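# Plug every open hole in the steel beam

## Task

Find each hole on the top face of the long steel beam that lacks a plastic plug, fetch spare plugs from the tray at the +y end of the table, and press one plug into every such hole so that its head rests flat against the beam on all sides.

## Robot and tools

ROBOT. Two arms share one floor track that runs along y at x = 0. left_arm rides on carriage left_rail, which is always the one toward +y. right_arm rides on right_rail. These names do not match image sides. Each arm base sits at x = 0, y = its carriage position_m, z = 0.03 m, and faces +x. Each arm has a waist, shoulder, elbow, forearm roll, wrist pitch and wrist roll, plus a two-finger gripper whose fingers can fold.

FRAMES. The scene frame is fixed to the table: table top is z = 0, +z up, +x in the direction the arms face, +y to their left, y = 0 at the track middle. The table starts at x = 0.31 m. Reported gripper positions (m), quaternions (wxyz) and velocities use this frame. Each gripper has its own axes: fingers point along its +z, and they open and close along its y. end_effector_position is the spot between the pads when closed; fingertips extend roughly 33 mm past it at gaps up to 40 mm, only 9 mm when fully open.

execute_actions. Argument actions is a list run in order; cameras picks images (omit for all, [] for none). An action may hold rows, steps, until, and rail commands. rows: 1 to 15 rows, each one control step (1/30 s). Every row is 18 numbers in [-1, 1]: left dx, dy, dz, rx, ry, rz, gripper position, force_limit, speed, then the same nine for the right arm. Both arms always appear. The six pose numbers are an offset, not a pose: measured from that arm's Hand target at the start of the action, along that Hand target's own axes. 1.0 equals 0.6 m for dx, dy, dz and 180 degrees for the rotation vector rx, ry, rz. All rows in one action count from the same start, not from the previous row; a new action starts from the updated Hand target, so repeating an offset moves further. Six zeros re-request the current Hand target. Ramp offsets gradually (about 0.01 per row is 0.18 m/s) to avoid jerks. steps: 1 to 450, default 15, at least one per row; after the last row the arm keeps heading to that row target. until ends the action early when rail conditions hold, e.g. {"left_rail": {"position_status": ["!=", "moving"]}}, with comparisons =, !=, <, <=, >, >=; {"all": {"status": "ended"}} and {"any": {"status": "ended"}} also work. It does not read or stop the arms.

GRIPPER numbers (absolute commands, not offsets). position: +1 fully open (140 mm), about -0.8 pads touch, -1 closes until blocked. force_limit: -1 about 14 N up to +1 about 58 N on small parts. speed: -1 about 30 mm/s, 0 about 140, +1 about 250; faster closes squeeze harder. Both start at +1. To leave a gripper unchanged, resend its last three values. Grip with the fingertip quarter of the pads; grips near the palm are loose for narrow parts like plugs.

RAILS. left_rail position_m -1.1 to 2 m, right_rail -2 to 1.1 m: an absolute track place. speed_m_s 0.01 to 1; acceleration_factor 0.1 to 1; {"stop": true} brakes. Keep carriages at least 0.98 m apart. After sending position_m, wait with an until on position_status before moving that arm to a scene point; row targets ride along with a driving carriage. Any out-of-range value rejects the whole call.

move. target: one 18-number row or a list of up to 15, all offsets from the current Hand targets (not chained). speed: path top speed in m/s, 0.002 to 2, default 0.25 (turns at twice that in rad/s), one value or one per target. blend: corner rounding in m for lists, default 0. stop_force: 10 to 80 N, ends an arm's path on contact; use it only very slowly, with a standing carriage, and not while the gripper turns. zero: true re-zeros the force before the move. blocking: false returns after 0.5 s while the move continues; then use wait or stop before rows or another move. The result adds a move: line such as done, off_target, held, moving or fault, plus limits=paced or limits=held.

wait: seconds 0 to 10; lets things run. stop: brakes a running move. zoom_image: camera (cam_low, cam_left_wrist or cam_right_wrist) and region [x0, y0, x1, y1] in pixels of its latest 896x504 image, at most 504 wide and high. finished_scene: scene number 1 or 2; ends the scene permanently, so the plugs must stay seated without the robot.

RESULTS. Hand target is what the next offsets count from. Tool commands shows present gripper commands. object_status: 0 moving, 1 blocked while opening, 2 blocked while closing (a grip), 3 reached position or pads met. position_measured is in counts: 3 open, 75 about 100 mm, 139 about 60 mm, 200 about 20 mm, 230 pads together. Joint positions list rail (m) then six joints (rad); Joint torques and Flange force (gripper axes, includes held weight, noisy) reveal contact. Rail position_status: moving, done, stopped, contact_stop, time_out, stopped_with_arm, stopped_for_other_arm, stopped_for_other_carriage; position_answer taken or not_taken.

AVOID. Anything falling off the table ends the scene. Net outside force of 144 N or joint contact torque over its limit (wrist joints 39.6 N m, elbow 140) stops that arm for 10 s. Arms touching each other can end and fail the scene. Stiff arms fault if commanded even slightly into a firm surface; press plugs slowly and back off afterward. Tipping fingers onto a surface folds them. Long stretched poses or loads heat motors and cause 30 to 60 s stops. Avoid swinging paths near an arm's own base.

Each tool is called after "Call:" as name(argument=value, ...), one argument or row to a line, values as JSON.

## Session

Call:
execute_actions(
  actions=[],
)

Scene clock: 0.00 s.
left_arm: end_effector_position=(+0.6500, +1.8015, +0.3520) position_measured=3 object_status=3 end_effector_quat_wxyz=(+0.000, +1.000, +0.000, +0.000) | right_arm: end_effector_position=(+0.6500, -1.4107, +0.3520) position_measured=3 object_status=3 end_effector_quat_wxyz=(+0.000, +1.000, +0.000, +0.000)
Joint positions: left_arm=[1.802 -0.053 0.164 1.605 0 1.373 1.518] | right_arm=[-1.411 -0.053 0.164 1.605 0 1.373 1.518]
Joint velocities: within noise
Joint torques (N m): no reading
Flange force (N): no reading
Hand target: left_arm +0.6500, +1.8015, +0.3520; +0.000, +1.000, +0.000, +0.000 | right_arm +0.6500, -1.4107, +0.3520; +0.000, +1.000, +0.000, +0.000
Tool commands: left_gripper/position=+1.0 left_gripper/force_limit=+1.0 left_gripper/speed=+1.0 right_gripper/position=+1.0 right_gripper/force_limit=+1.0 right_gripper/speed=+1.0
left_rail: position_m=1.802 position_status=done
right_rail: position_m=-1.411 position_status=done
camera_calibration:
cam_left_wrist: T_world_to_cam=[[0.0200625, -0.999794, -0.00315146, 1.79176], [-0.934517, -0.0198727, 0.355364, 0.518179], [-0.355354, -0.00418439, -0.934723, 0.712159], [0, 0, 0, 1]] pos_world=[0.701368, 1.80467, 0.487175]
cam_right_wrist: T_world_to_cam=[[0.0285596, -0.999579, 0.00505241, -1.42585], [-0.944026, -0.0253099, 0.328897, 0.467933], [-0.328631, -0.0141628, -0.944352, 0.6694], [0, 0, 0, 1]] pos_world=[0.702449, -1.40393, 0.485452]

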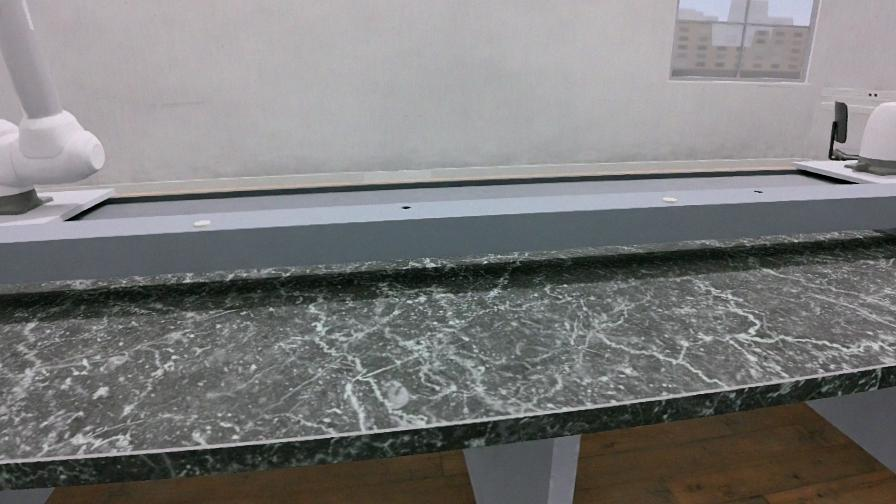

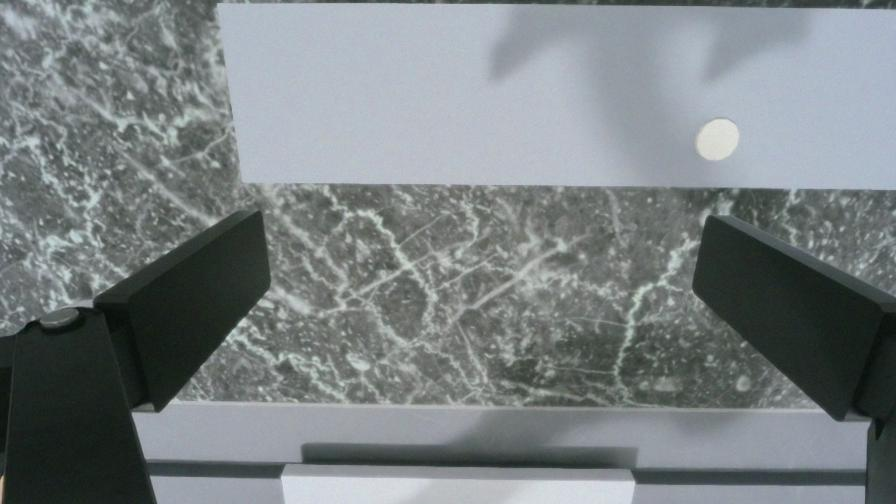

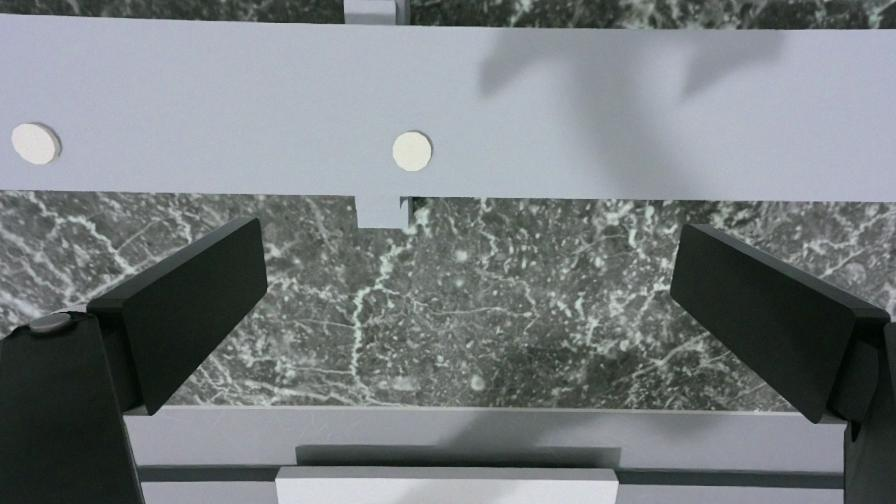

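Call:
execute_actions(
  actions=[
    {"left_rail":{"position_m":1.15},"right_rail":{"position_m":-2.0},"steps":150,"until":{"all":{"status":"ended"}}},
  ],
  cameras=["cam_left_wrist","cam_right_wrist"],
)

Call:
execute_actions(
  actions=[
    {"left_rail":{"position_m":0.5},"right_rail":{"position_m":-0.85},"steps":250,"until":{"all":{"status":"ended"}}},
  ],
  cameras=["cam_left_wrist","cam_right_wrist"],
)

Call:
execute_actions(
  actions=[
    {"left_rail":{"position_m":-0.1},"right_rail":{"position_m":-1.5},"steps":250,"until":{"all":{"status":"ended"}}},
  ],
  cameras=["cam_left_wrist","cam_right_wrist"],
)

Call:
execute_actions(
  actions=[
    {"left_rail":{"position_m":2.0},"right_rail":{"position_m":-2.0},"steps":250,"until":{"all":{"status":"ended"}}},
  ],
  cameras=["cam_left_wrist"],
)

Call:
move(
  target=[0,-0.8,0,0,0,0,0.3,-0.3,0,0,0,0,0,0,0,1,1,1],
  cameras=["cam_left_wrist"],
)

Scene clock: 22.77 s.
left_arm: end_effector_position=(+0.6500, +1.1502, +0.3520) position_measured=3 object_status=3 end_effector_quat_wxyz=(+0.000, +1.000, +0.000, +0.000) | right_arm: end_effector_position=(+0.6500, -1.9998, +0.3520) position_measured=3 object_status=3 end_effector_quat_wxyz=(+0.000, +1.000, +0.000, +0.000) end_effector_velocity=(+0.000, -0.001, +0.001) end_effector_angular_velocity=(+0.001, -0.001, +0.000)
Joint positions: left_arm=[1.15 -0.053 0.164 1.605 0 1.373 1.518] | right_arm=[-2 -0.053 0.164 1.605 0 1.373 1.518]
Joint velocities: left_arm=[within noise] | right_arm=[-0.001 -0.001 -0.001 0 0.001 0 0]
Joint torques (N m): left_arm=[3.89 -63.54 -38.58 4.63 -0.28 -0.15] | right_arm=[-7.54 -57.3 -41.64 4.16 0.07 -0.54]
Flange force (N): left_arm=[12.6 5.6 -4.2] | right_arm=[-1.9 -12.9 0.0]
Hand target: left_arm +0.6500, +1.1501, +0.3520; +0.000, +1.000, +0.000, +0.000 | right_arm +0.6500, -1.9998, +0.3520; +0.000, +1.000, +0.000, +0.000
Tool commands: left_gripper/position=+1.0 left_gripper/force_limit=+1.0 left_gripper/speed=+1.0 right_gripper/position=+1.0 right_gripper/force_limit=+1.0 right_gripper/speed=+1.0
left_rail: position_m=1.150 position_status=done
right_rail: position_m=-2.000 position_status=done
camera_calibration:
cam_left_wrist: T_world_to_cam=[[0.0201563, -0.999792, -0.00318592, 1.14055], [-0.934515, -0.0199727, 0.355363, 0.505351], [-0.355352, -0.0041855, -0.934723, 0.709434], [0, 0, 0, 1]] pos_world=[0.701368, 1.15337, 0.487175]
cam_right_wrist: T_world_to_cam=[[0.0286539, -0.999577, 0.00501926, -2.01475], [-0.944024, -0.0254099, 0.328897, 0.452822], [-0.328631, -0.0141625, -0.944352, 0.661057], [0, 0, 0, 1]] pos_world=[0.702449, -1.99303, 0.485452]
Images, in order (width x height): cam_left_wrist 896x504, cam_right_wrist 896x504.

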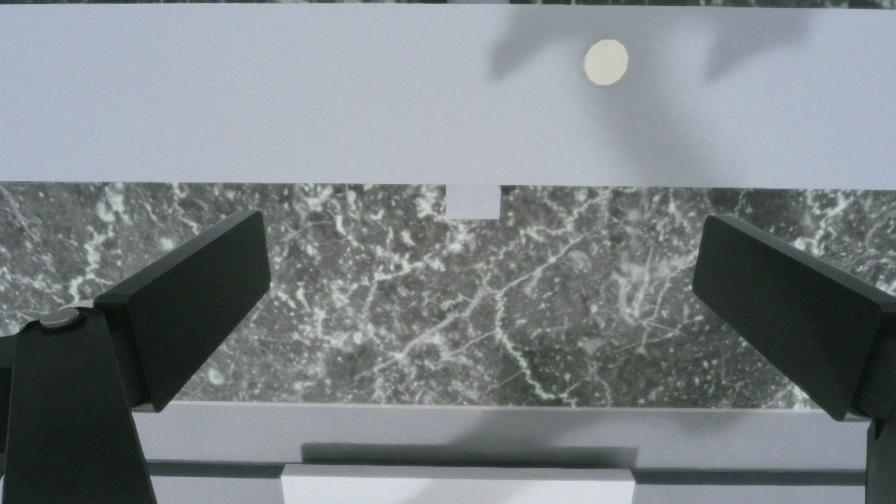

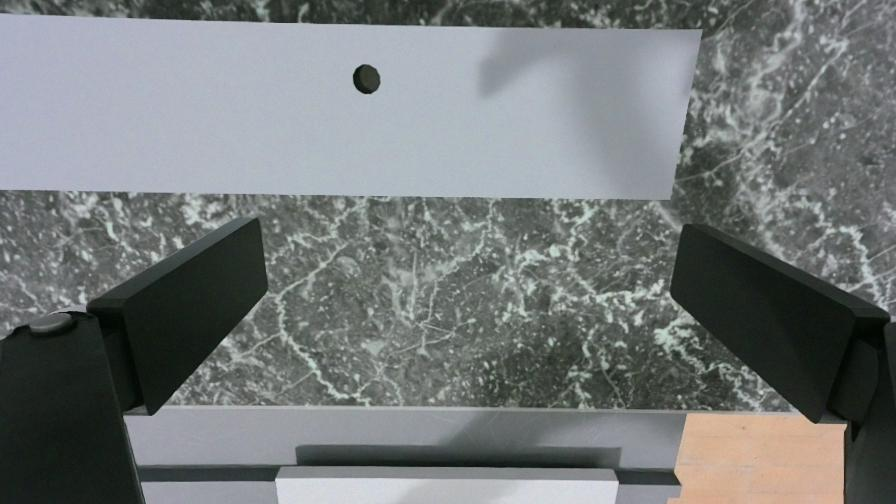

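Scene clock: 24.77 s.
left_arm: end_effector_position=(+0.6500, +0.5000, +0.3520) position_measured=3 object_status=3 end_effector_quat_wxyz=(+0.000, +1.000, +0.000, +0.000) | right_arm: end_effector_position=(+0.6500, -0.8502, +0.3520) position_measured=3 object_status=3 end_effector_quat_wxyz=(+0.000, +1.000, +0.000, +0.000)
Joint positions: left_arm=[0.5 -0.053 0.164 1.605 0 1.373 1.518] | right_arm=[-0.85 -0.053 0.164 1.605 0 1.373 1.518]
Joint torques (N m): left_arm=[3.93 -63.64 -38.67 4.6 -0.28 -0.16] | right_arm=[-7.63 -57.74 -41.65 4.12 0.03 -0.53]
Flange force (N): left_arm=[13.2 5.7 -3.9] | right_arm=[-0.7 -12.5 0.2]
Hand target: left_arm +0.6500, +0.5000, +0.3520; +0.000, +1.000, +0.000, +0.000 | right_arm +0.6500, -0.8501, +0.3520; +0.000, +1.000, +0.000, +0.000
Tool commands: left_gripper/position=+1.0 left_gripper/force_limit=+1.0 left_gripper/speed=+1.0 right_gripper/position=+1.0 right_gripper/force_limit=+1.0 right_gripper/speed=+1.0
left_rail: position_m=0.500 position_status=done
right_rail: position_m=-0.850 position_status=done
camera_calibration:
cam_left_wrist: T_world_to_cam=[[0.0200625, -0.999794, -0.00315146, 0.490533], [-0.934517, -0.0198727, 0.355364, 0.492314], [-0.355354, -0.00418439, -0.934723, 0.706713], [0, 0, 0, 1]] pos_world=[0.701368, 0.503172, 0.487175]
cam_right_wrist: T_world_to_cam=[[0.0284322, -0.999583, 0.00499127, -0.865471], [-0.94403, -0.0252097, 0.328895, 0.482207], [-0.328632, -0.0140631, -0.944353, 0.677424], [0, 0, 0, 1]] pos_world=[0.702449, -0.843427, 0.485452]
Images, in order (width x height): cam_left_wrist 896x504, cam_right_wrist 896x504.

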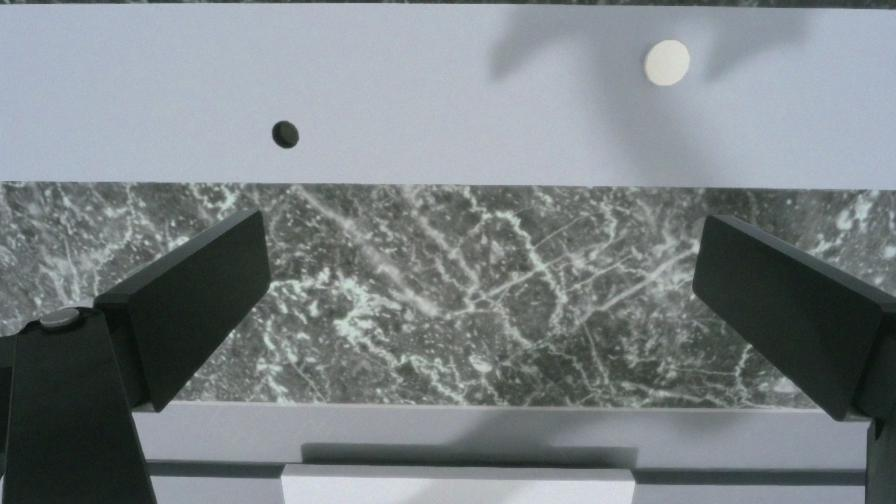

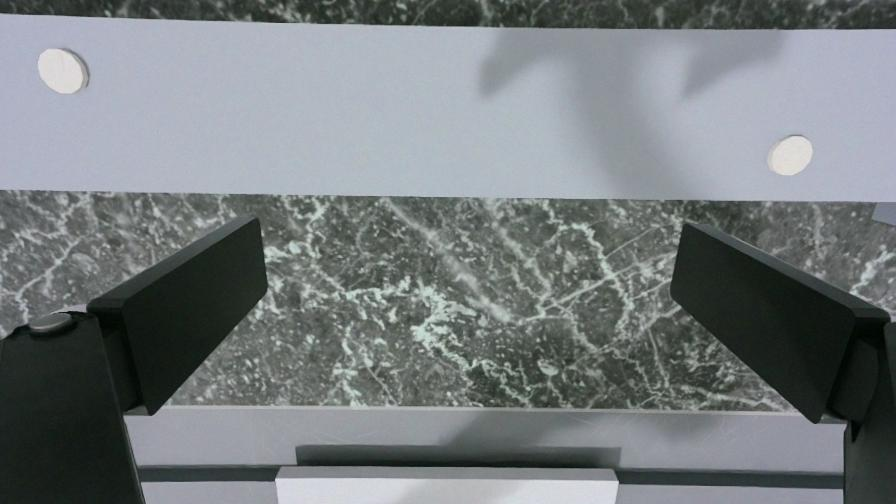

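Scene clock: 26.27 s.
left_arm: end_effector_position=(+0.6500, -0.0998, +0.3520) position_measured=3 object_status=3 end_effector_quat_wxyz=(+0.000, +1.000, +0.000, +0.000) | right_arm: end_effector_position=(+0.6500, -1.4998, +0.3520) position_measured=3 object_status=3 end_effector_quat_wxyz=(+0.000, +1.000, +0.000, +0.000)
Joint positions: left_arm=[-0.1 -0.053 0.164 1.605 0 1.373 1.518] | right_arm=[-1.5 -0.053 0.164 1.605 0 1.373 1.518]
Joint torques (N m): left_arm=[3.64 -63.72 -38.71 4.6 -0.26 -0.13] | right_arm=[-7.03 -57.41 -41.64 4.14 0.03 -0.55]
Flange force (N): left_arm=[12.6 5.2 -4.1] | right_arm=[-1.1 -11.6 0.2]
Hand target: left_arm +0.6500, -0.0999, +0.3520; +0.000, +1.000, +0.000, +0.000 | right_arm +0.6500, -1.4999, +0.3520; +0.000, +1.000, +0.000, +0.000
Tool commands: left_gripper/position=+1.0 left_gripper/force_limit=+1.0 left_gripper/speed=+1.0 right_gripper/position=+1.0 right_gripper/force_limit=+1.0 right_gripper/speed=+1.0
left_rail: position_m=-0.100 position_status=done
right_rail: position_m=-1.500 position_status=done
camera_calibration:
cam_left_wrist: T_world_to_cam=[[0.0201563, -0.999792, -0.00318592, -0.109193], [-0.934515, -0.0199727, 0.355363, 0.480386], [-0.355352, -0.0041855, -0.934723, 0.704202], [0, 0, 0, 1]] pos_world=[0.701368, -0.096628, 0.487175]
cam_right_wrist: T_world_to_cam=[[0.0287482, -0.999574, 0.0049861, -1.51501], [-0.944021, -0.0255098, 0.328897, 0.465376], [-0.32863, -0.0141622, -0.944353, 0.668139], [0, 0, 0, 1]] pos_world=[0.702449, -1.49303, 0.485452]
Images, in order (width x height): cam_left_wrist 896x504, cam_right_wrist 896x504.

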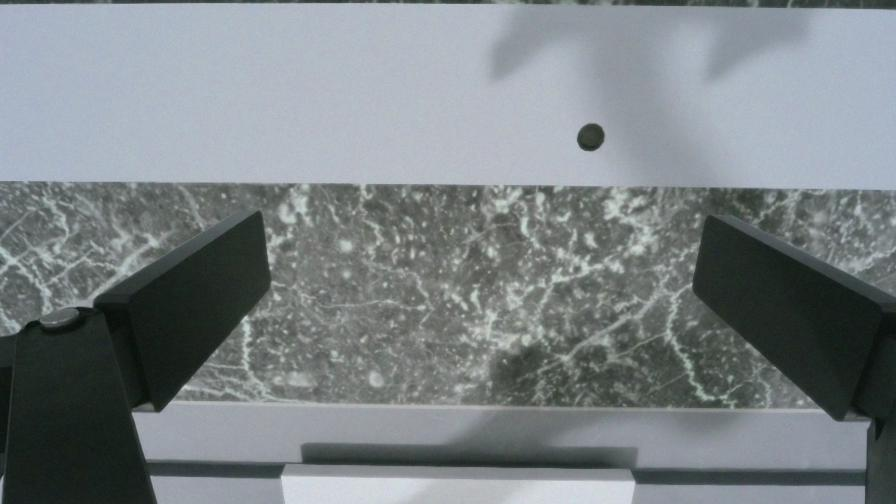

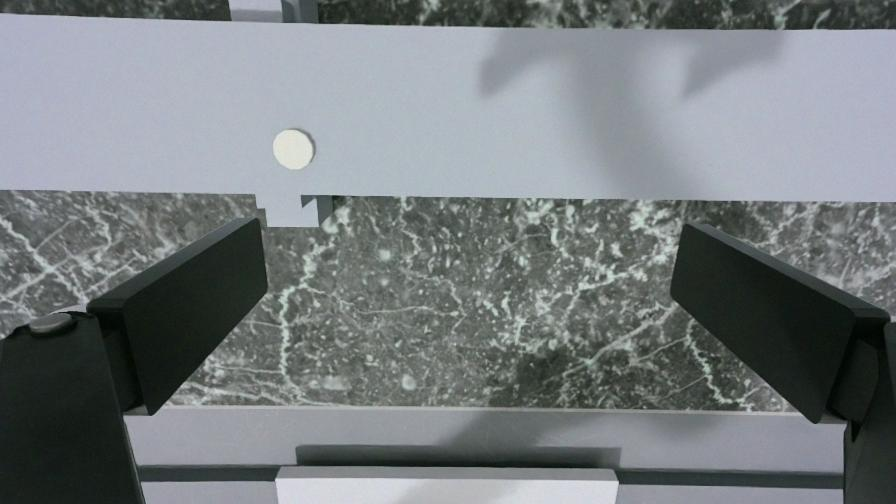

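Scene clock: 29.23 s.
left_arm: end_effector_position=(+0.6500, +1.9998, +0.3520) position_measured=3 object_status=3 end_effector_quat_wxyz=(+0.000, +1.000, +0.000, +0.000) | right_arm: end_effector_position=(+0.6500, -2.0000, +0.3520) position_measured=3 object_status=3 end_effector_quat_wxyz=(+0.000, +1.000, +0.000, +0.000)
Joint positions: left_arm=[2 -0.053 0.164 1.605 0 1.373 1.518] | right_arm=[-2 -0.053 0.164 1.605 0 1.373 1.518]
Joint torques (N m): left_arm=[4.06 -63.73 -38.68 4.61 -0.29 -0.14] | right_arm=[-7.28 -57.49 -41.69 4.13 0.04 -0.55]
Flange force (N): left_arm=[13.7 6.0 -3.7] | right_arm=[-1.0 -11.9 0.4]
Hand target: left_arm +0.6500, +1.9998, +0.3520; +0.000, +1.000, +0.000, +0.000 | right_arm +0.6500, -2.0000, +0.3520; +0.000, +1.000, +0.000, +0.000
Tool commands: left_gripper/position=+1.0 left_gripper/force_limit=+1.0 left_gripper/speed=+1.0 right_gripper/position=+1.0 right_gripper/force_limit=+1.0 right_gripper/speed=+1.0
left_rail: position_m=2.000 position_status=done
right_rail: position_m=-2.000 position_status=done
camera_calibration:
cam_left_wrist: T_world_to_cam=[[0.0199341, -0.999796, -0.00321082, 1.99005], [-0.934519, -0.0197739, 0.355364, 0.521921], [-0.355355, -0.0040833, -0.934722, 0.712786], [0, 0, 0, 1]] pos_world=[0.701367, 2.00287, 0.487175]
Images, in order (width x height): cam_left_wrist 896x504.

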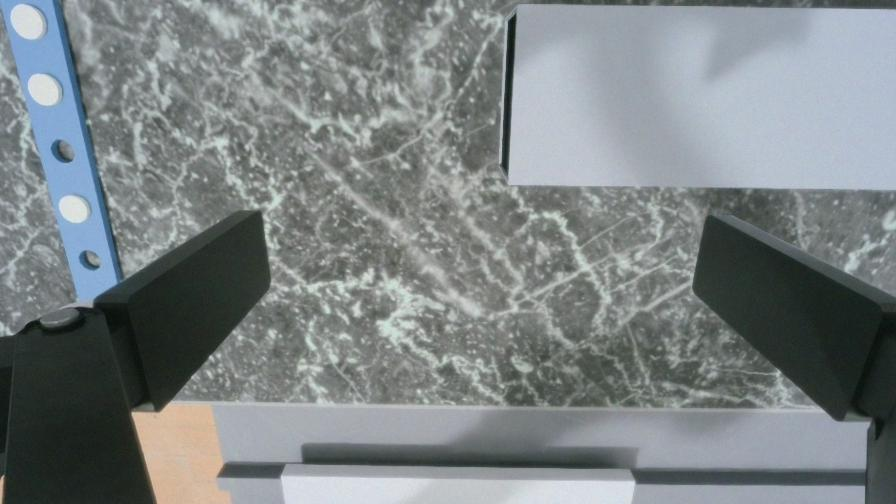

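Scene clock: 31.57 s.
left_arm: end_effector_position=(+0.6500, +2.4799, +0.3520) position_measured=91 object_status=3 end_effector_quat_wxyz=(+0.000, +1.000, +0.000, +0.000) | right_arm: end_effector_position=(+0.6500, -2.0000, +0.3520) position_measured=3 object_status=3 end_effector_quat_wxyz=(+0.000, +1.000, +0.000, +0.000)
Joint positions: left_arm=[2 0.593 0.419 1.268 0 1.455 2.164] | right_arm=[-2 -0.053 0.164 1.605 0 1.373 1.518]
Joint torques (N m): left_arm=[3.76 -90.28 -39.36 4.64 -0.28 -0.15] | right_arm=[-6.96 -57.57 -41.61 4.14 0.05 -0.52]
Flange force (N): left_arm=[15.3 -5.9 -4.4] | right_arm=[-1.4 -11.8 0.0]
Hand target: left_arm +0.6500, +2.4799, +0.3520; +0.000, +1.000, +0.000, +0.000 | right_arm +0.6500, -2.0000, +0.3520; +0.000, +1.000, +0.000, +0.000
Off the commanded pose: left_arm 0.000 m, 0 deg | right_arm 0.000 m, 0 deg.
left_rail: position_m=2.000 position_status=done
right_rail: position_m=-2.000 position_status=done
move: done
camera_calibration:
cam_left_wrist: T_world_to_cam=[[0.0199341, -0.999796, -0.00321082, 2.47015], [-0.934519, -0.0197739, 0.355364, 0.531416], [-0.355355, -0.0040833, -0.934722, 0.714747], [0, 0, 0, 1]] pos_world=[0.701367, 2.48307, 0.487175]
Images, in order (width x height): cam_left_wrist 896x504.

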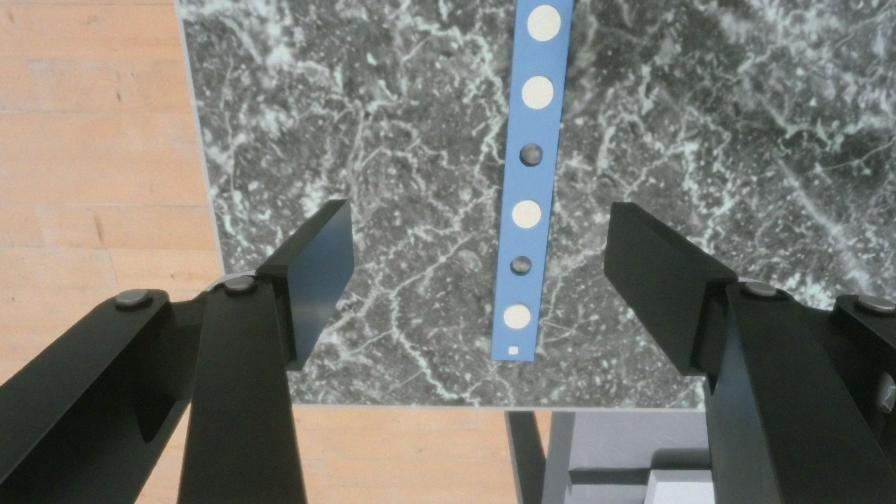

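Call:
move(
  target=[-0.1387,0.117,0.4333,0,0,0,-0.26,-0.3,0,0,0,0,0,0,0,1,1,1],
  cameras=["cam_left_wrist"],
)

Scene clock: 74.83 s.
left_arm: end_effector_position=(+0.5669, +2.4097, +0.0921) position_measured=162 object_status=3 end_effector_quat_wxyz=(+0.000, +1.000, +0.000, +0.000) | right_arm: end_effector_position=(+0.6500, -2.0000, +0.3520) position_measured=3 object_status=3 end_effector_quat_wxyz=(+0.000, +1.000, +0.000, +0.000)
Joint positions: left_arm=[2 0.577 0.407 1.789 0 0.945 2.147] | right_arm=[-2 -0.053 0.164 1.605 0 1.373 1.518]
Joint torques (N m): left_arm=[3.93 -81.14 -31.91 3.81 -0.31 -0.16] | right_arm=[-7.32 -57.41 -41.52 4.15 0.06 -0.52]
Flange force (N): left_arm=[13.3 -3.0 2.6] | right_arm=[-0.7 -12.5 0.2]
Hand target: left_arm +0.5668, +2.4097, +0.0920; +0.000, +1.000, +0.000, +0.000 | right_arm +0.6500, -2.0000, +0.3520; +0.000, +1.000, +0.000, +0.000
Off the commanded pose: left_arm 0.000 m, 0 deg | right_arm 0.000 m, 0 deg.
left_rail: position_m=2.000 position_status=done
right_rail: position_m=-2.000 position_status=done
move: done
camera_calibration:
cam_left_wrist: T_world_to_cam=[[0.020063, -0.999794, -0.00315003, 2.40069], [-0.93455, -0.0198731, 0.355277, 0.544914], [-0.355266, -0.00418405, -0.934756, 0.442156], [0, 0, 0, 1]] pos_world=[0.618168, 2.41287, 0.227275]
Images, in order (width x height): cam_left_wrist 896x504.

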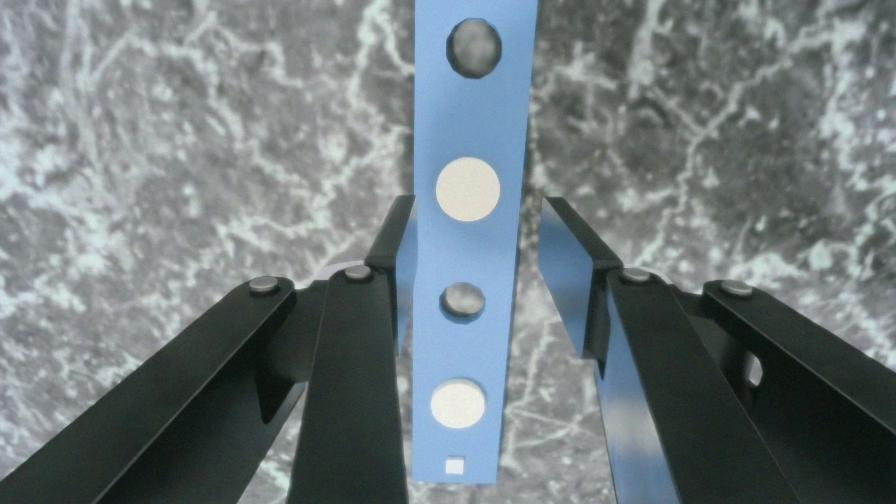

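Call:
move(
  target=[
    [0.004,-0.004,0.078,0,0,0,-0.26,-0.3,-1,0,0,0,0,0,0,1,1,1],
    [0.004,-0.004,0.078,0,0,0,-1,-0.3,-1,0,0,0,0,0,0,1,1,1],
  ],
  cameras=["cam_left_wrist"],
  speed=0.06,
)

Call:
move(
  target=[
    [0,0,-0.08,0,0,0,-1,-0.3,-1,0,0,0,0,0,0,1,1,1],
    [0.066,0.687,-0.44,0,0,0,-1,-0.3,-1,0,0,0,0,0,0,1,1,1],
  ],
  blend=[0.02,0],
  cameras=["cam_left_wrist"],
  speed=0.2,
)

Call:
execute_actions(
  actions=[
    {"left_rail":{"position_m":-0.3,"acceleration_factor":0.4},"steps":400,"until":{"all":{"status":"ended"}}},
  ],
  cameras=["cam_left_wrist"],
)

Scene clock: 95.00 s.
left_arm: end_effector_position=(+0.5692, +2.4121, +0.0452) position_measured=191 object_status=2 end_effector_quat_wxyz=(+0.000, +1.000, +0.000, +0.000) | right_arm: end_effector_position=(+0.6500, -2.0000, +0.3520) position_measured=3 object_status=3 end_effector_quat_wxyz=(+0.000, +1.000, +0.000, +0.000)
Joint positions: left_arm=[2 0.578 0.459 1.813 0 0.87 2.148] | right_arm=[-2 -0.053 0.164 1.605 0 1.373 1.518]
Joint torques (N m): left_arm=[3.41 -81.02 -27.95 3.54 -0.24 -0.18] | right_arm=[-7.05 -57.89 -41.61 4.08 0.02 -0.51]
Flange force (N): left_arm=[12.6 -3.5 -0.9] | right_arm=[0.1 -11.9 0.7]
Hand target: left_arm +0.5692, +2.4121, +0.0452; +0.000, +1.000, +0.000, +0.000 | right_arm +0.6500, -2.0000, +0.3520; +0.000, +1.000, +0.000, +0.000
Off the commanded pose: left_arm 0.000 m, 0 deg | right_arm 0.000 m, 0 deg.
left_rail: position_m=2.000 position_status=done
right_rail: position_m=-2.000 position_status=done
move: done
camera_calibration:
cam_left_wrist: T_world_to_cam=[[0.0200623, -0.999794, -0.00315315, 2.40289], [-0.934504, -0.0198731, 0.355397, 0.563817], [-0.355386, -0.00418346, -0.93471, 0.399244], [0, 0, 0, 1]] pos_world=[0.620568, 2.41527, 0.180375]
Images, in order (width x height): cam_left_wrist 896x504.

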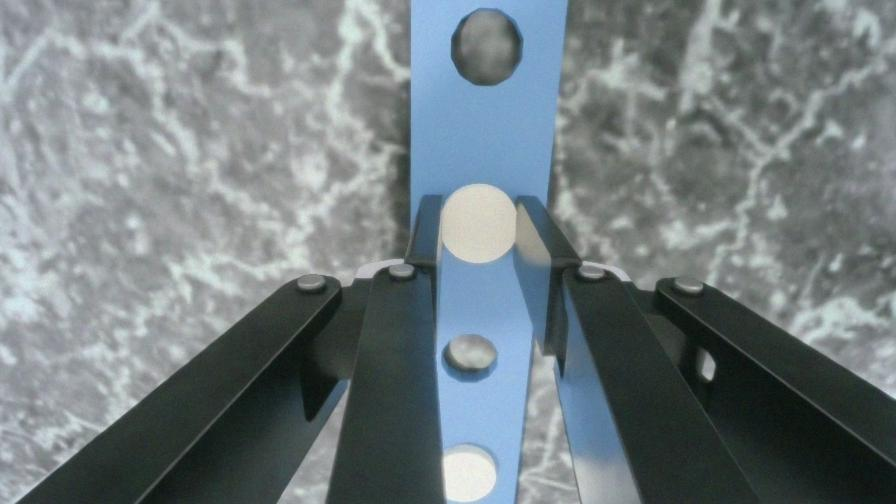

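Scene clock: 97.97 s.
left_arm: end_effector_position=(+0.6088, +2.0000, +0.3093) position_measured=191 object_status=2 end_effector_quat_wxyz=(+0.000, +1.000, +0.000, +0.000) | right_arm: end_effector_position=(+0.6500, -2.0000, +0.3520) position_measured=3 object_status=3 end_effector_quat_wxyz=(+0.000, +1.000, +0.000, +0.000)
Joint positions: left_arm=[2 -0.057 0.115 1.74 0 1.287 1.514] | right_arm=[-2 -0.053 0.164 1.605 0 1.373 1.518]
Joint torques (N m): left_arm=[4.13 -58.96 -37.88 4.49 -0.28 -0.18] | right_arm=[-7.08 -57.51 -41.66 4.11 0.04 -0.54]
Flange force (N): left_arm=[14.6 6.3 -2.1] | right_arm=[-0.8 -11.6 0.4]
Hand target: left_arm +0.6088, +1.9999, +0.3092; +0.000, +1.000, +0.000, +0.000 | right_arm +0.6500, -2.0000, +0.3520; +0.000, +1.000, +0.000, +0.000
Off the commanded pose: left_arm 0.000 m, 0 deg | right_arm 0.000 m, 0 deg.
left_rail: position_m=2.000 position_status=done
right_rail: position_m=-2.000 position_status=done
move: done
camera_calibration:
cam_left_wrist: T_world_to_cam=[[0.020063, -0.999794, -0.00315003, 1.99091], [-0.93455, -0.0198731, 0.355277, 0.498857], [-0.355266, -0.00418405, -0.934756, 0.658392], [0, 0, 0, 1]] pos_world=[0.660168, 2.00317, 0.444475]
Images, in order (width x height): cam_left_wrist 896x504.

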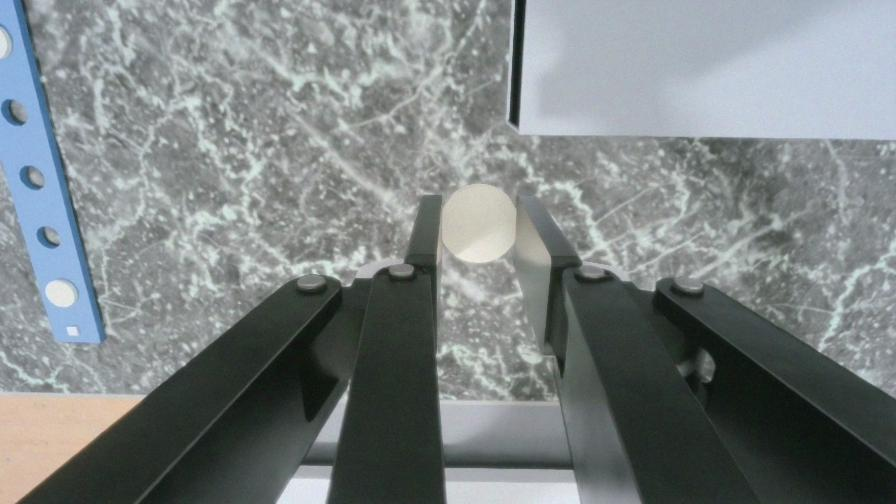

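Scene clock: 102.00 s.
left_arm: end_effector_position=(+0.6088, -0.3000, +0.3092) position_measured=191 object_status=2 end_effector_quat_wxyz=(+0.000, +1.000, +0.000, +0.000) | right_arm: end_effector_position=(+0.6500, -2.0000, +0.3520) position_measured=3 object_status=3 end_effector_quat_wxyz=(+0.000, +1.000, +0.000, +0.000)
Joint positions: left_arm=[-0.3 -0.057 0.115 1.74 0 1.287 1.514] | right_arm=[-2 -0.053 0.164 1.605 0 1.373 1.518]
Joint torques (N m): left_arm=[3.79 -57.44 -37.73 4.54 -0.27 -0.16] | right_arm=[-7.04 -57.51 -41.67 4.09 0.04 -0.53]
Flange force (N): left_arm=[12.0 5.7 -3.0] | right_arm=[-2.0 -12.0 -0.3]
Hand target: left_arm +0.6088, -0.3000, +0.3092; +0.000, +1.000, +0.000, +0.000 | right_arm +0.6500, -2.0000, +0.3520; +0.000, +1.000, +0.000, +0.000
Tool commands: left_gripper/position=-1.0 left_gripper/force_limit=-0.3 left_gripper/speed=-1.0 right_gripper/position=+1.0 right_gripper/force_limit=+1.0 right_gripper/speed=+1.0
Off the commanded pose: left_arm 0.000 m, 0 deg | right_arm 0.000 m, 0 deg.
left_rail: position_m=-0.300 position_status=done
right_rail: position_m=-2.000 position_status=done
camera_calibration:
cam_left_wrist: T_world_to_cam=[[0.0200625, -0.999794, -0.00315146, -0.308611], [-0.934517, -0.0198727, 0.355364, 0.453124], [-0.355354, -0.00418439, -0.934723, 0.648718], [0, 0, 0, 1]] pos_world=[0.660168, -0.296828, 0.444375]
Images, in order (width x height): cam_left_wrist 896x504.

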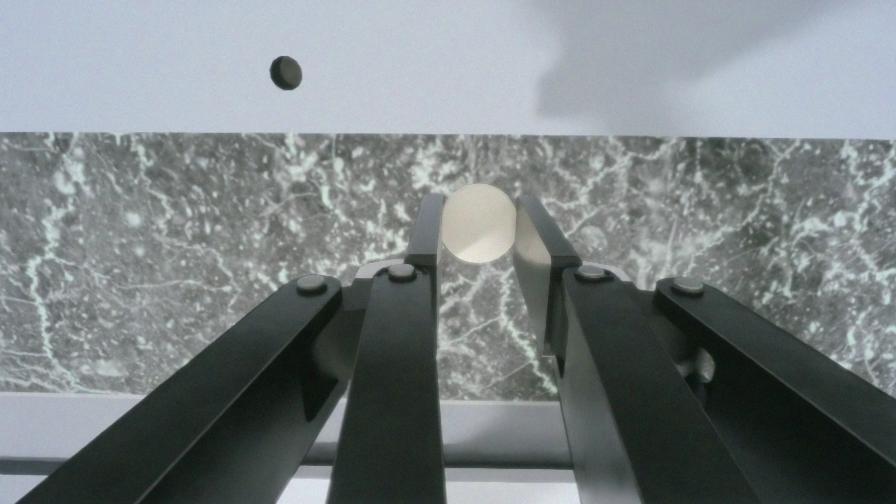

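Call:
move(
  target=[0.152,0,0.165,0,0,0,-1,-0.3,-1,0,0,0,0,0,0,1,1,1],
  cameras=[],
  speed=0.15,
)

Call:
move(
  target=[0,0,0.07,0,0,0,-1,-0.3,-1,0,0,0,0,0,0,1,1,1],
  cameras=["cam_left_wrist","cam_low"],
  speed=0.01,
  stop_force=10,
)

Call:
zoom_image(
  camera="cam_low",
  region=[310, 140, 430, 240],
)

Scene clock: 125.63 s.
left_arm: end_effector_position=(+0.7000, -0.3000, +0.2103) position_measured=191 object_status=2 end_effector_quat_wxyz=(+0.000, +1.000, +0.000, +0.000) | right_arm: end_effector_position=(+0.6500, -2.0000, +0.3520) position_measured=3 object_status=3 end_effector_quat_wxyz=(+0.000, +1.000, +0.000, +0.000)
Joint positions: left_arm=[-0.3 -0.049 0.311 1.684 0 1.147 1.521] | right_arm=[-2 -0.053 0.164 1.605 0 1.373 1.518]
Joint torques (N m): left_arm=[3.78 -76.07 -35.77 4.32 -0.28 -0.14] | right_arm=[-7.15 -57.65 -41.7 4.09 0.04 -0.56]
Flange force (N): left_arm=[13.4 4.9 -0.7] | right_arm=[-0.7 -11.9 0.6]
Hand target: left_arm +0.7000, -0.3000, +0.2102; +0.000, +1.000, +0.000, +0.000 | right_arm +0.6500, -2.0000, +0.3520; +0.000, +1.000, +0.000, +0.000
Off the commanded pose: left_arm 0.000 m, 0 deg | right_arm 0.000 m, 0 deg.
left_rail: position_m=-0.300 position_status=done
right_rail: position_m=-2.000 position_status=done
move: done
No camera images: "cameras" was empty.

Scene clock: 128.93 s.
left_arm: end_effector_position=(+0.7001, -0.3000, +0.1834) position_measured=191 object_status=2 end_effector_quat_wxyz=(+0.000, +1.000, +0.000, +0.000) | right_arm: end_effector_position=(+0.6500, -2.0000, +0.3520) position_measured=3 object_status=3 end_effector_quat_wxyz=(+0.000, +1.000, +0.000, +0.000)
Joint positions: left_arm=[-0.3 -0.049 0.33 1.711 0 1.101 1.521] | right_arm=[-2 -0.053 0.164 1.605 0 1.373 1.518]
Joint torques (N m): left_arm=[3.73 -64.32 -28.09 4.13 -1.18 -0.11] | right_arm=[-6.87 -57.85 -41.76 4.09 0.06 -0.54]
Flange force (N): left_arm=[9.7 5.0 -17.4] | right_arm=[-0.4 -11.5 0.7]
Hand target: left_arm +0.7001, -0.3000, +0.1834; +0.000, +1.000, +0.000, +0.000 (not the last commanded pose) | right_arm +0.6500, -2.0000, +0.3520; +0.000, +1.000, +0.000, +0.000
Off the commanded pose: left_arm 0.015 m, 0 deg | right_arm 0.000 m, 0 deg.
left_rail: position_m=-0.300 position_status=done
right_rail: position_m=-2.000 position_status=done
move: contact (left_arm)
camera_calibration:
cam_left_wrist: T_world_to_cam=[[0.0200629, -0.999794, -0.00314837, -0.31084], [-0.934583, -0.0198728, 0.355189, 0.583256], [-0.355178, -0.0041837, -0.934789, 0.563464], [0, 0, 0, 1]] pos_world=[0.751467, -0.296828, 0.318575]
Images, in order (width x height): cam_low 896x504, cam_left_wrist 896x504.

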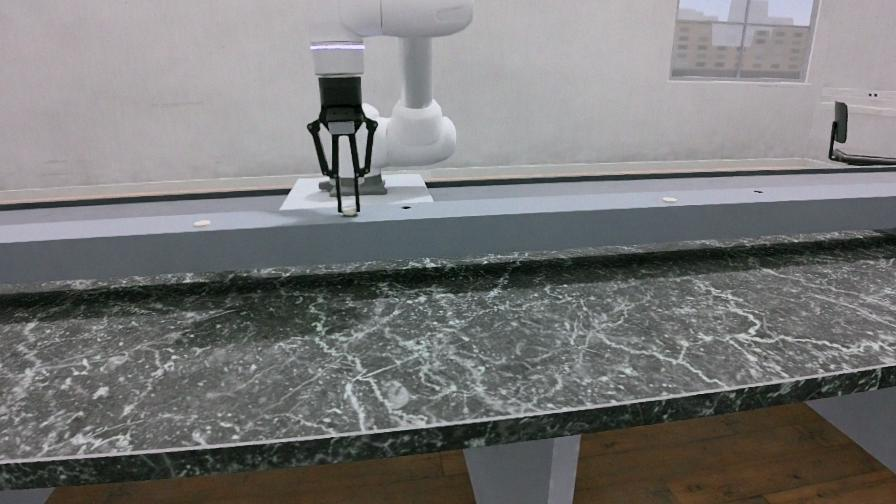

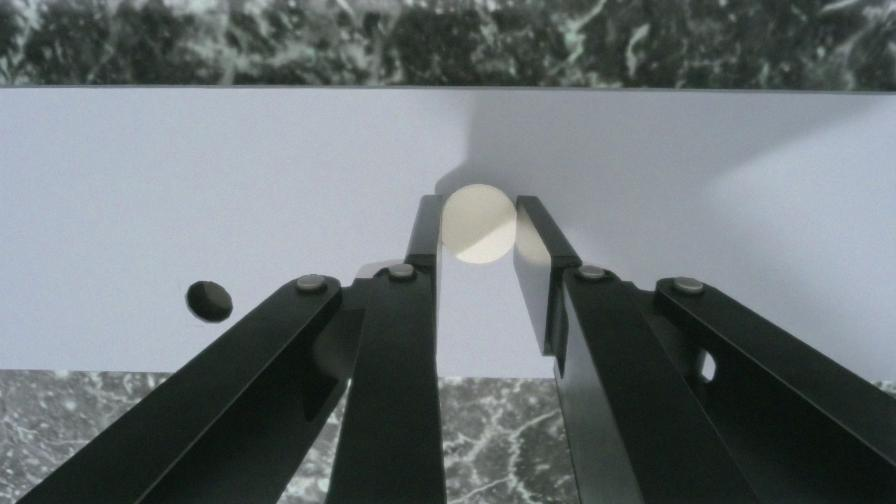

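Scaled by 4.200 from the camera's 896x504 image, which has a finer 1280x720 frame.

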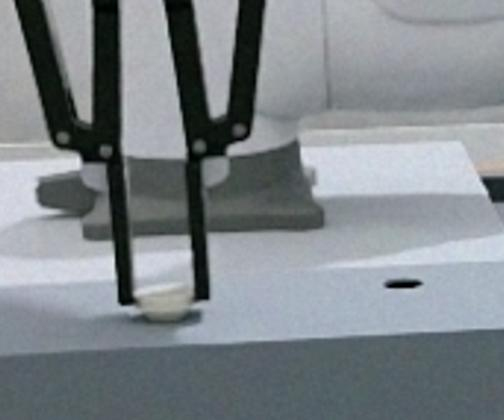

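Call:
move(
  target=[
    [0,0,0,0,0,0,-0.3,-0.3,-1,0,0,0,0,0,0,1,1,1],
    [0,0,-0.22,0,0,0,-0.3,-0.3,-1,0,0,0,0,0,0,1,1,1],
  ],
  cameras=["cam_low","cam_left_wrist"],
  speed=0.08,
)

Call:
execute_actions(
  actions=[
    {"left_rail":{"position_m":2.0,"acceleration_factor":1},"right_rail":{"position_m":-0.3},"steps":400,"until":{"all":{"status":"ended"}}},
  ],
  cameras=["cam_right_wrist"],
)

Scene clock: 147.80 s.
left_arm: end_effector_position=(+0.7000, -0.3000, +0.3153) position_measured=167 object_status=3 end_effector_quat_wxyz=(+0.000, +1.000, +0.000, +0.000) | right_arm: end_effector_position=(+0.6500, -2.0000, +0.3520) position_measured=3 object_status=3 end_effector_quat_wxyz=(+0.000, +1.000, +0.000, +0.000)
Joint positions: left_arm=[-0.3 -0.049 0.255 1.559 0 1.328 1.521] | right_arm=[-2 -0.053 0.164 1.605 0 1.373 1.518]
Joint torques (N m): left_arm=[3.96 -72.94 -38.43 4.6 -0.27 -0.14] | right_arm=[-7.2 -57.52 -41.66 4.11 0.05 -0.55]
Flange force (N): left_arm=[13.5 5.3 -2.8] | right_arm=[-1.1 -12.1 0.2]
Hand target: left_arm +0.7000, -0.3000, +0.3154; +0.000, +1.000, +0.000, +0.000 | right_arm +0.6500, -2.0000, +0.3520; +0.000, +1.000, +0.000, +0.000
Off the commanded pose: left_arm 0.000 m, 0 deg | right_arm 0.000 m, 0 deg.
left_rail: position_m=-0.300 position_status=done
right_rail: position_m=-2.000 position_status=done
move: done
camera_calibration:
cam_left_wrist: T_world_to_cam=[[0.0200635, -0.999794, -0.0031486, -0.310423], [-0.934583, -0.0198735, 0.355189, 0.536277], [-0.355178, -0.00418371, -0.934789, 0.68682], [0, 0, 0, 1]] pos_world=[0.751367, -0.296828, 0.450575]
Images, in order (width x height): cam_low 896x504, cam_left_wrist 896x504.

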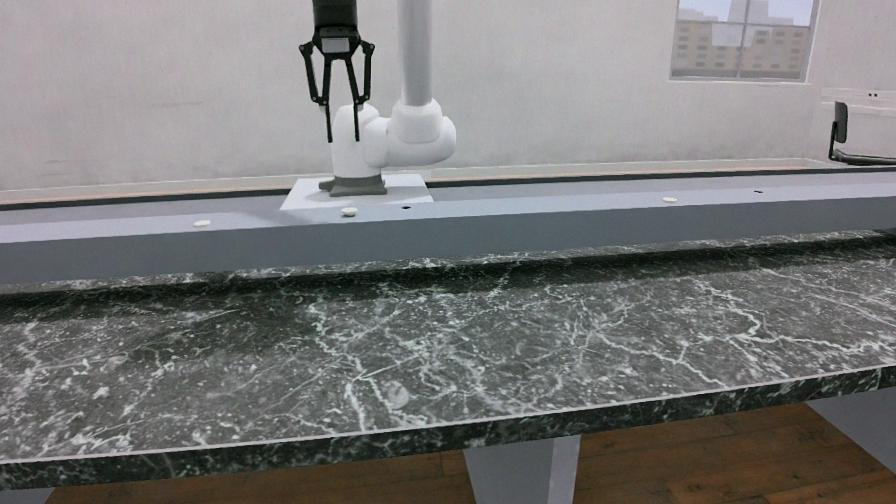

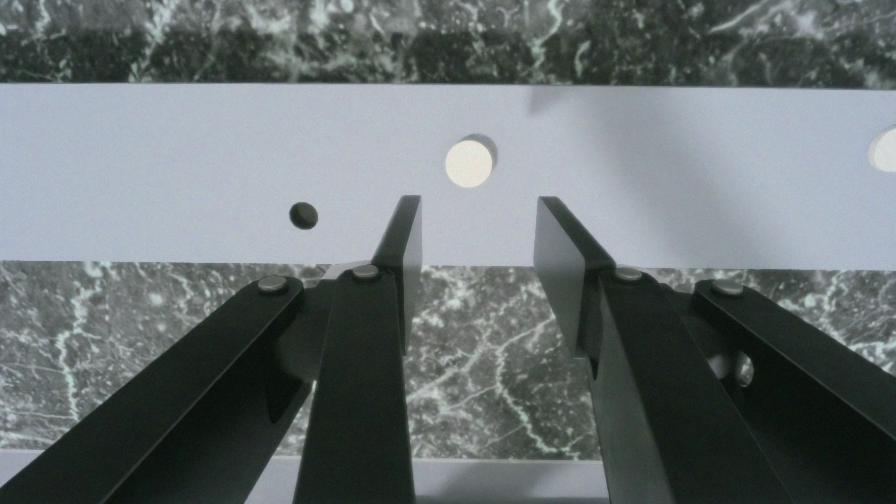

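Scene clock: 150.97 s.
left_arm: end_effector_position=(+0.7001, +1.9998, +0.3154) position_measured=167 object_status=3 end_effector_quat_wxyz=(+0.000, +1.000, +0.000, +0.000) | right_arm: end_effector_position=(+0.6500, -0.3000, +0.3520) position_measured=3 object_status=3 end_effector_quat_wxyz=(+0.000, +1.000, +0.000, +0.000)
Joint positions: left_arm=[2 -0.049 0.255 1.559 0 1.328 1.521] | right_arm=[-0.3 -0.053 0.164 1.605 0 1.373 1.518]
Joint torques (N m): left_arm=[4.21 -72.66 -38.22 4.57 -0.29 -0.15] | right_arm=[-6.94 -57.63 -41.68 4.1 0.02 -0.51]
Flange force (N): left_arm=[13.7 5.6 -3.1] | right_arm=[-1.7 -12.0 -0.2]
Hand target: left_arm +0.7000, +1.9998, +0.3154; +0.000, +1.000, +0.000, +0.000 | right_arm +0.6500, -0.3000, +0.3520; +0.000, +1.000, +0.000, +0.000
Tool commands: left_gripper/position=-0.3 left_gripper/force_limit=-0.3 left_gripper/speed=-1.0 right_gripper/position=+1.0 right_gripper/force_limit=+1.0 right_gripper/speed=+1.0
Off the commanded pose: left_arm 0.000 m, 0 deg | right_arm 0.000 m, 0 deg.
left_rail: position_m=2.000 position_status=done
right_rail: position_m=-0.300 position_status=done
camera_calibration:
cam_right_wrist: T_world_to_cam=[[0.0285596, -0.999579, 0.00505241, -0.315618], [-0.944026, -0.0253099, 0.328897, 0.496045], [-0.328631, -0.0141628, -0.944352, 0.685131], [0, 0, 0, 1]] pos_world=[0.702449, -0.293227, 0.485452]
Images, in order (width x height): cam_right_wrist 896x504.

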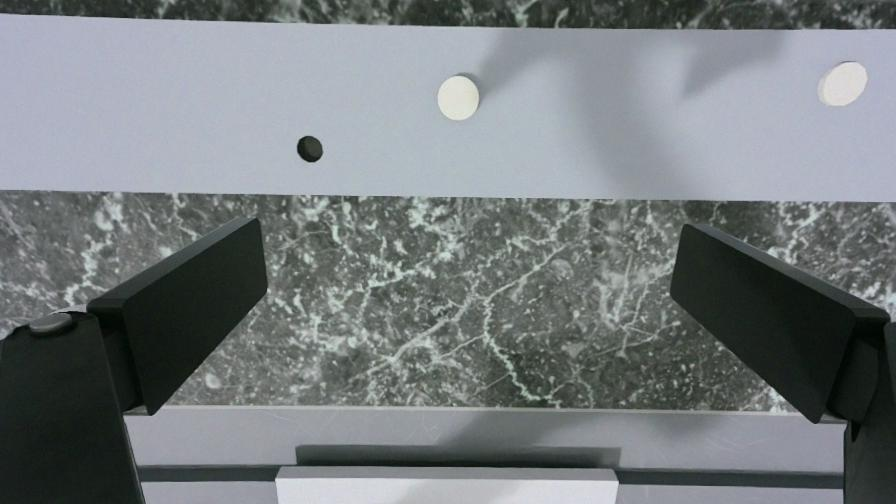

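Call:
move(
  target=[-0.42,-0.69,0.3723,0,0,0,-0.26,-0.3,0,0.0833,0,0.2,0,0,0,-0.2,-0.3,0],
  cameras=["cam_left_wrist","cam_right_wrist"],
)

Scene clock: 164.13 s.
left_arm: end_effector_position=(+0.4481, +2.4139, +0.0919) position_measured=162 object_status=3 end_effector_quat_wxyz=(+0.000, +1.000, +0.000, +0.000) | right_arm: end_effector_position=(+0.7000, -0.3000, +0.2320) position_measured=154 object_status=3 end_effector_quat_wxyz=(+0.000, +1.000, +0.000, +0.000)
Joint positions: left_arm=[2 0.689 0.287 1.967 0 0.888 2.26] | right_arm=[-0.3 -0.049 0.297 1.661 0 1.184 1.521]
Joint torques (N m): left_arm=[3.59 -67.88 -30.27 3.65 -0.26 -0.19] | right_arm=[-7.28 -68.83 -39.48 3.9 0.01 -0.5]
Flange force (N): left_arm=[12.1 -3.9 2.2] | right_arm=[-1.3 -11.5 0.0]
Hand target: left_arm +0.4481, +2.4139, +0.0919; +0.000, +1.000, +0.000, +0.000 | right_arm +0.7000, -0.3000, +0.2320; +0.000, +1.000, +0.000, +0.000
Off the commanded pose: left_arm 0.000 m, 0 deg | right_arm 0.000 m, 0 deg.
left_rail: position_m=2.000 position_status=done
right_rail: position_m=-0.300 position_status=done
move: done
camera_calibration:
cam_left_wrist: T_world_to_cam=[[0.0199697, -0.999796, -0.00311414, 2.40731], [-0.934585, -0.0197735, 0.355191, 0.433898], [-0.35518, -0.00418261, -0.934789, 0.399871], [0, 0, 0, 1]] pos_world=[0.499467, 2.41707, 0.227175]
cam_right_wrist: T_world_to_cam=[[0.0285596, -0.999579, 0.00505241, -0.31644], [-0.944026, -0.0253099, 0.328897, 0.582714], [-0.328631, -0.0141628, -0.944352, 0.58824], [0, 0, 0, 1]] pos_world=[0.752449, -0.293227, 0.365452]
Images, in order (width x height): cam_left_wrist 896x504, cam_right_wrist 896x504.

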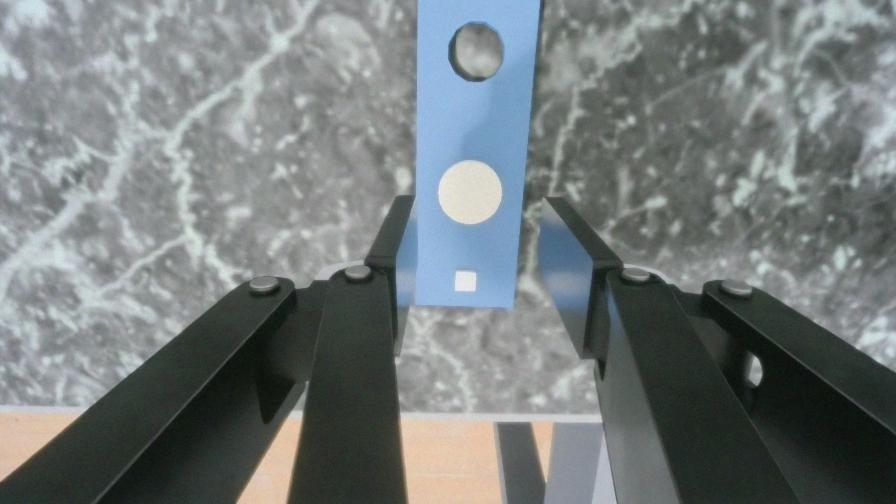

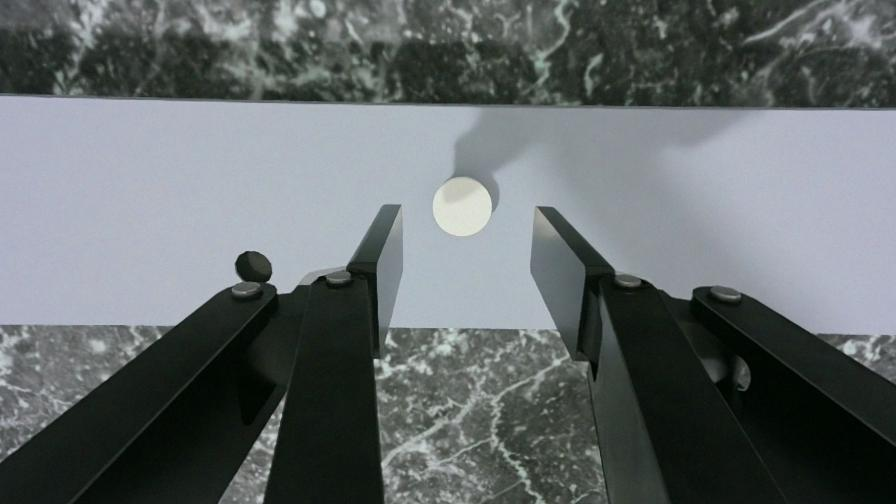

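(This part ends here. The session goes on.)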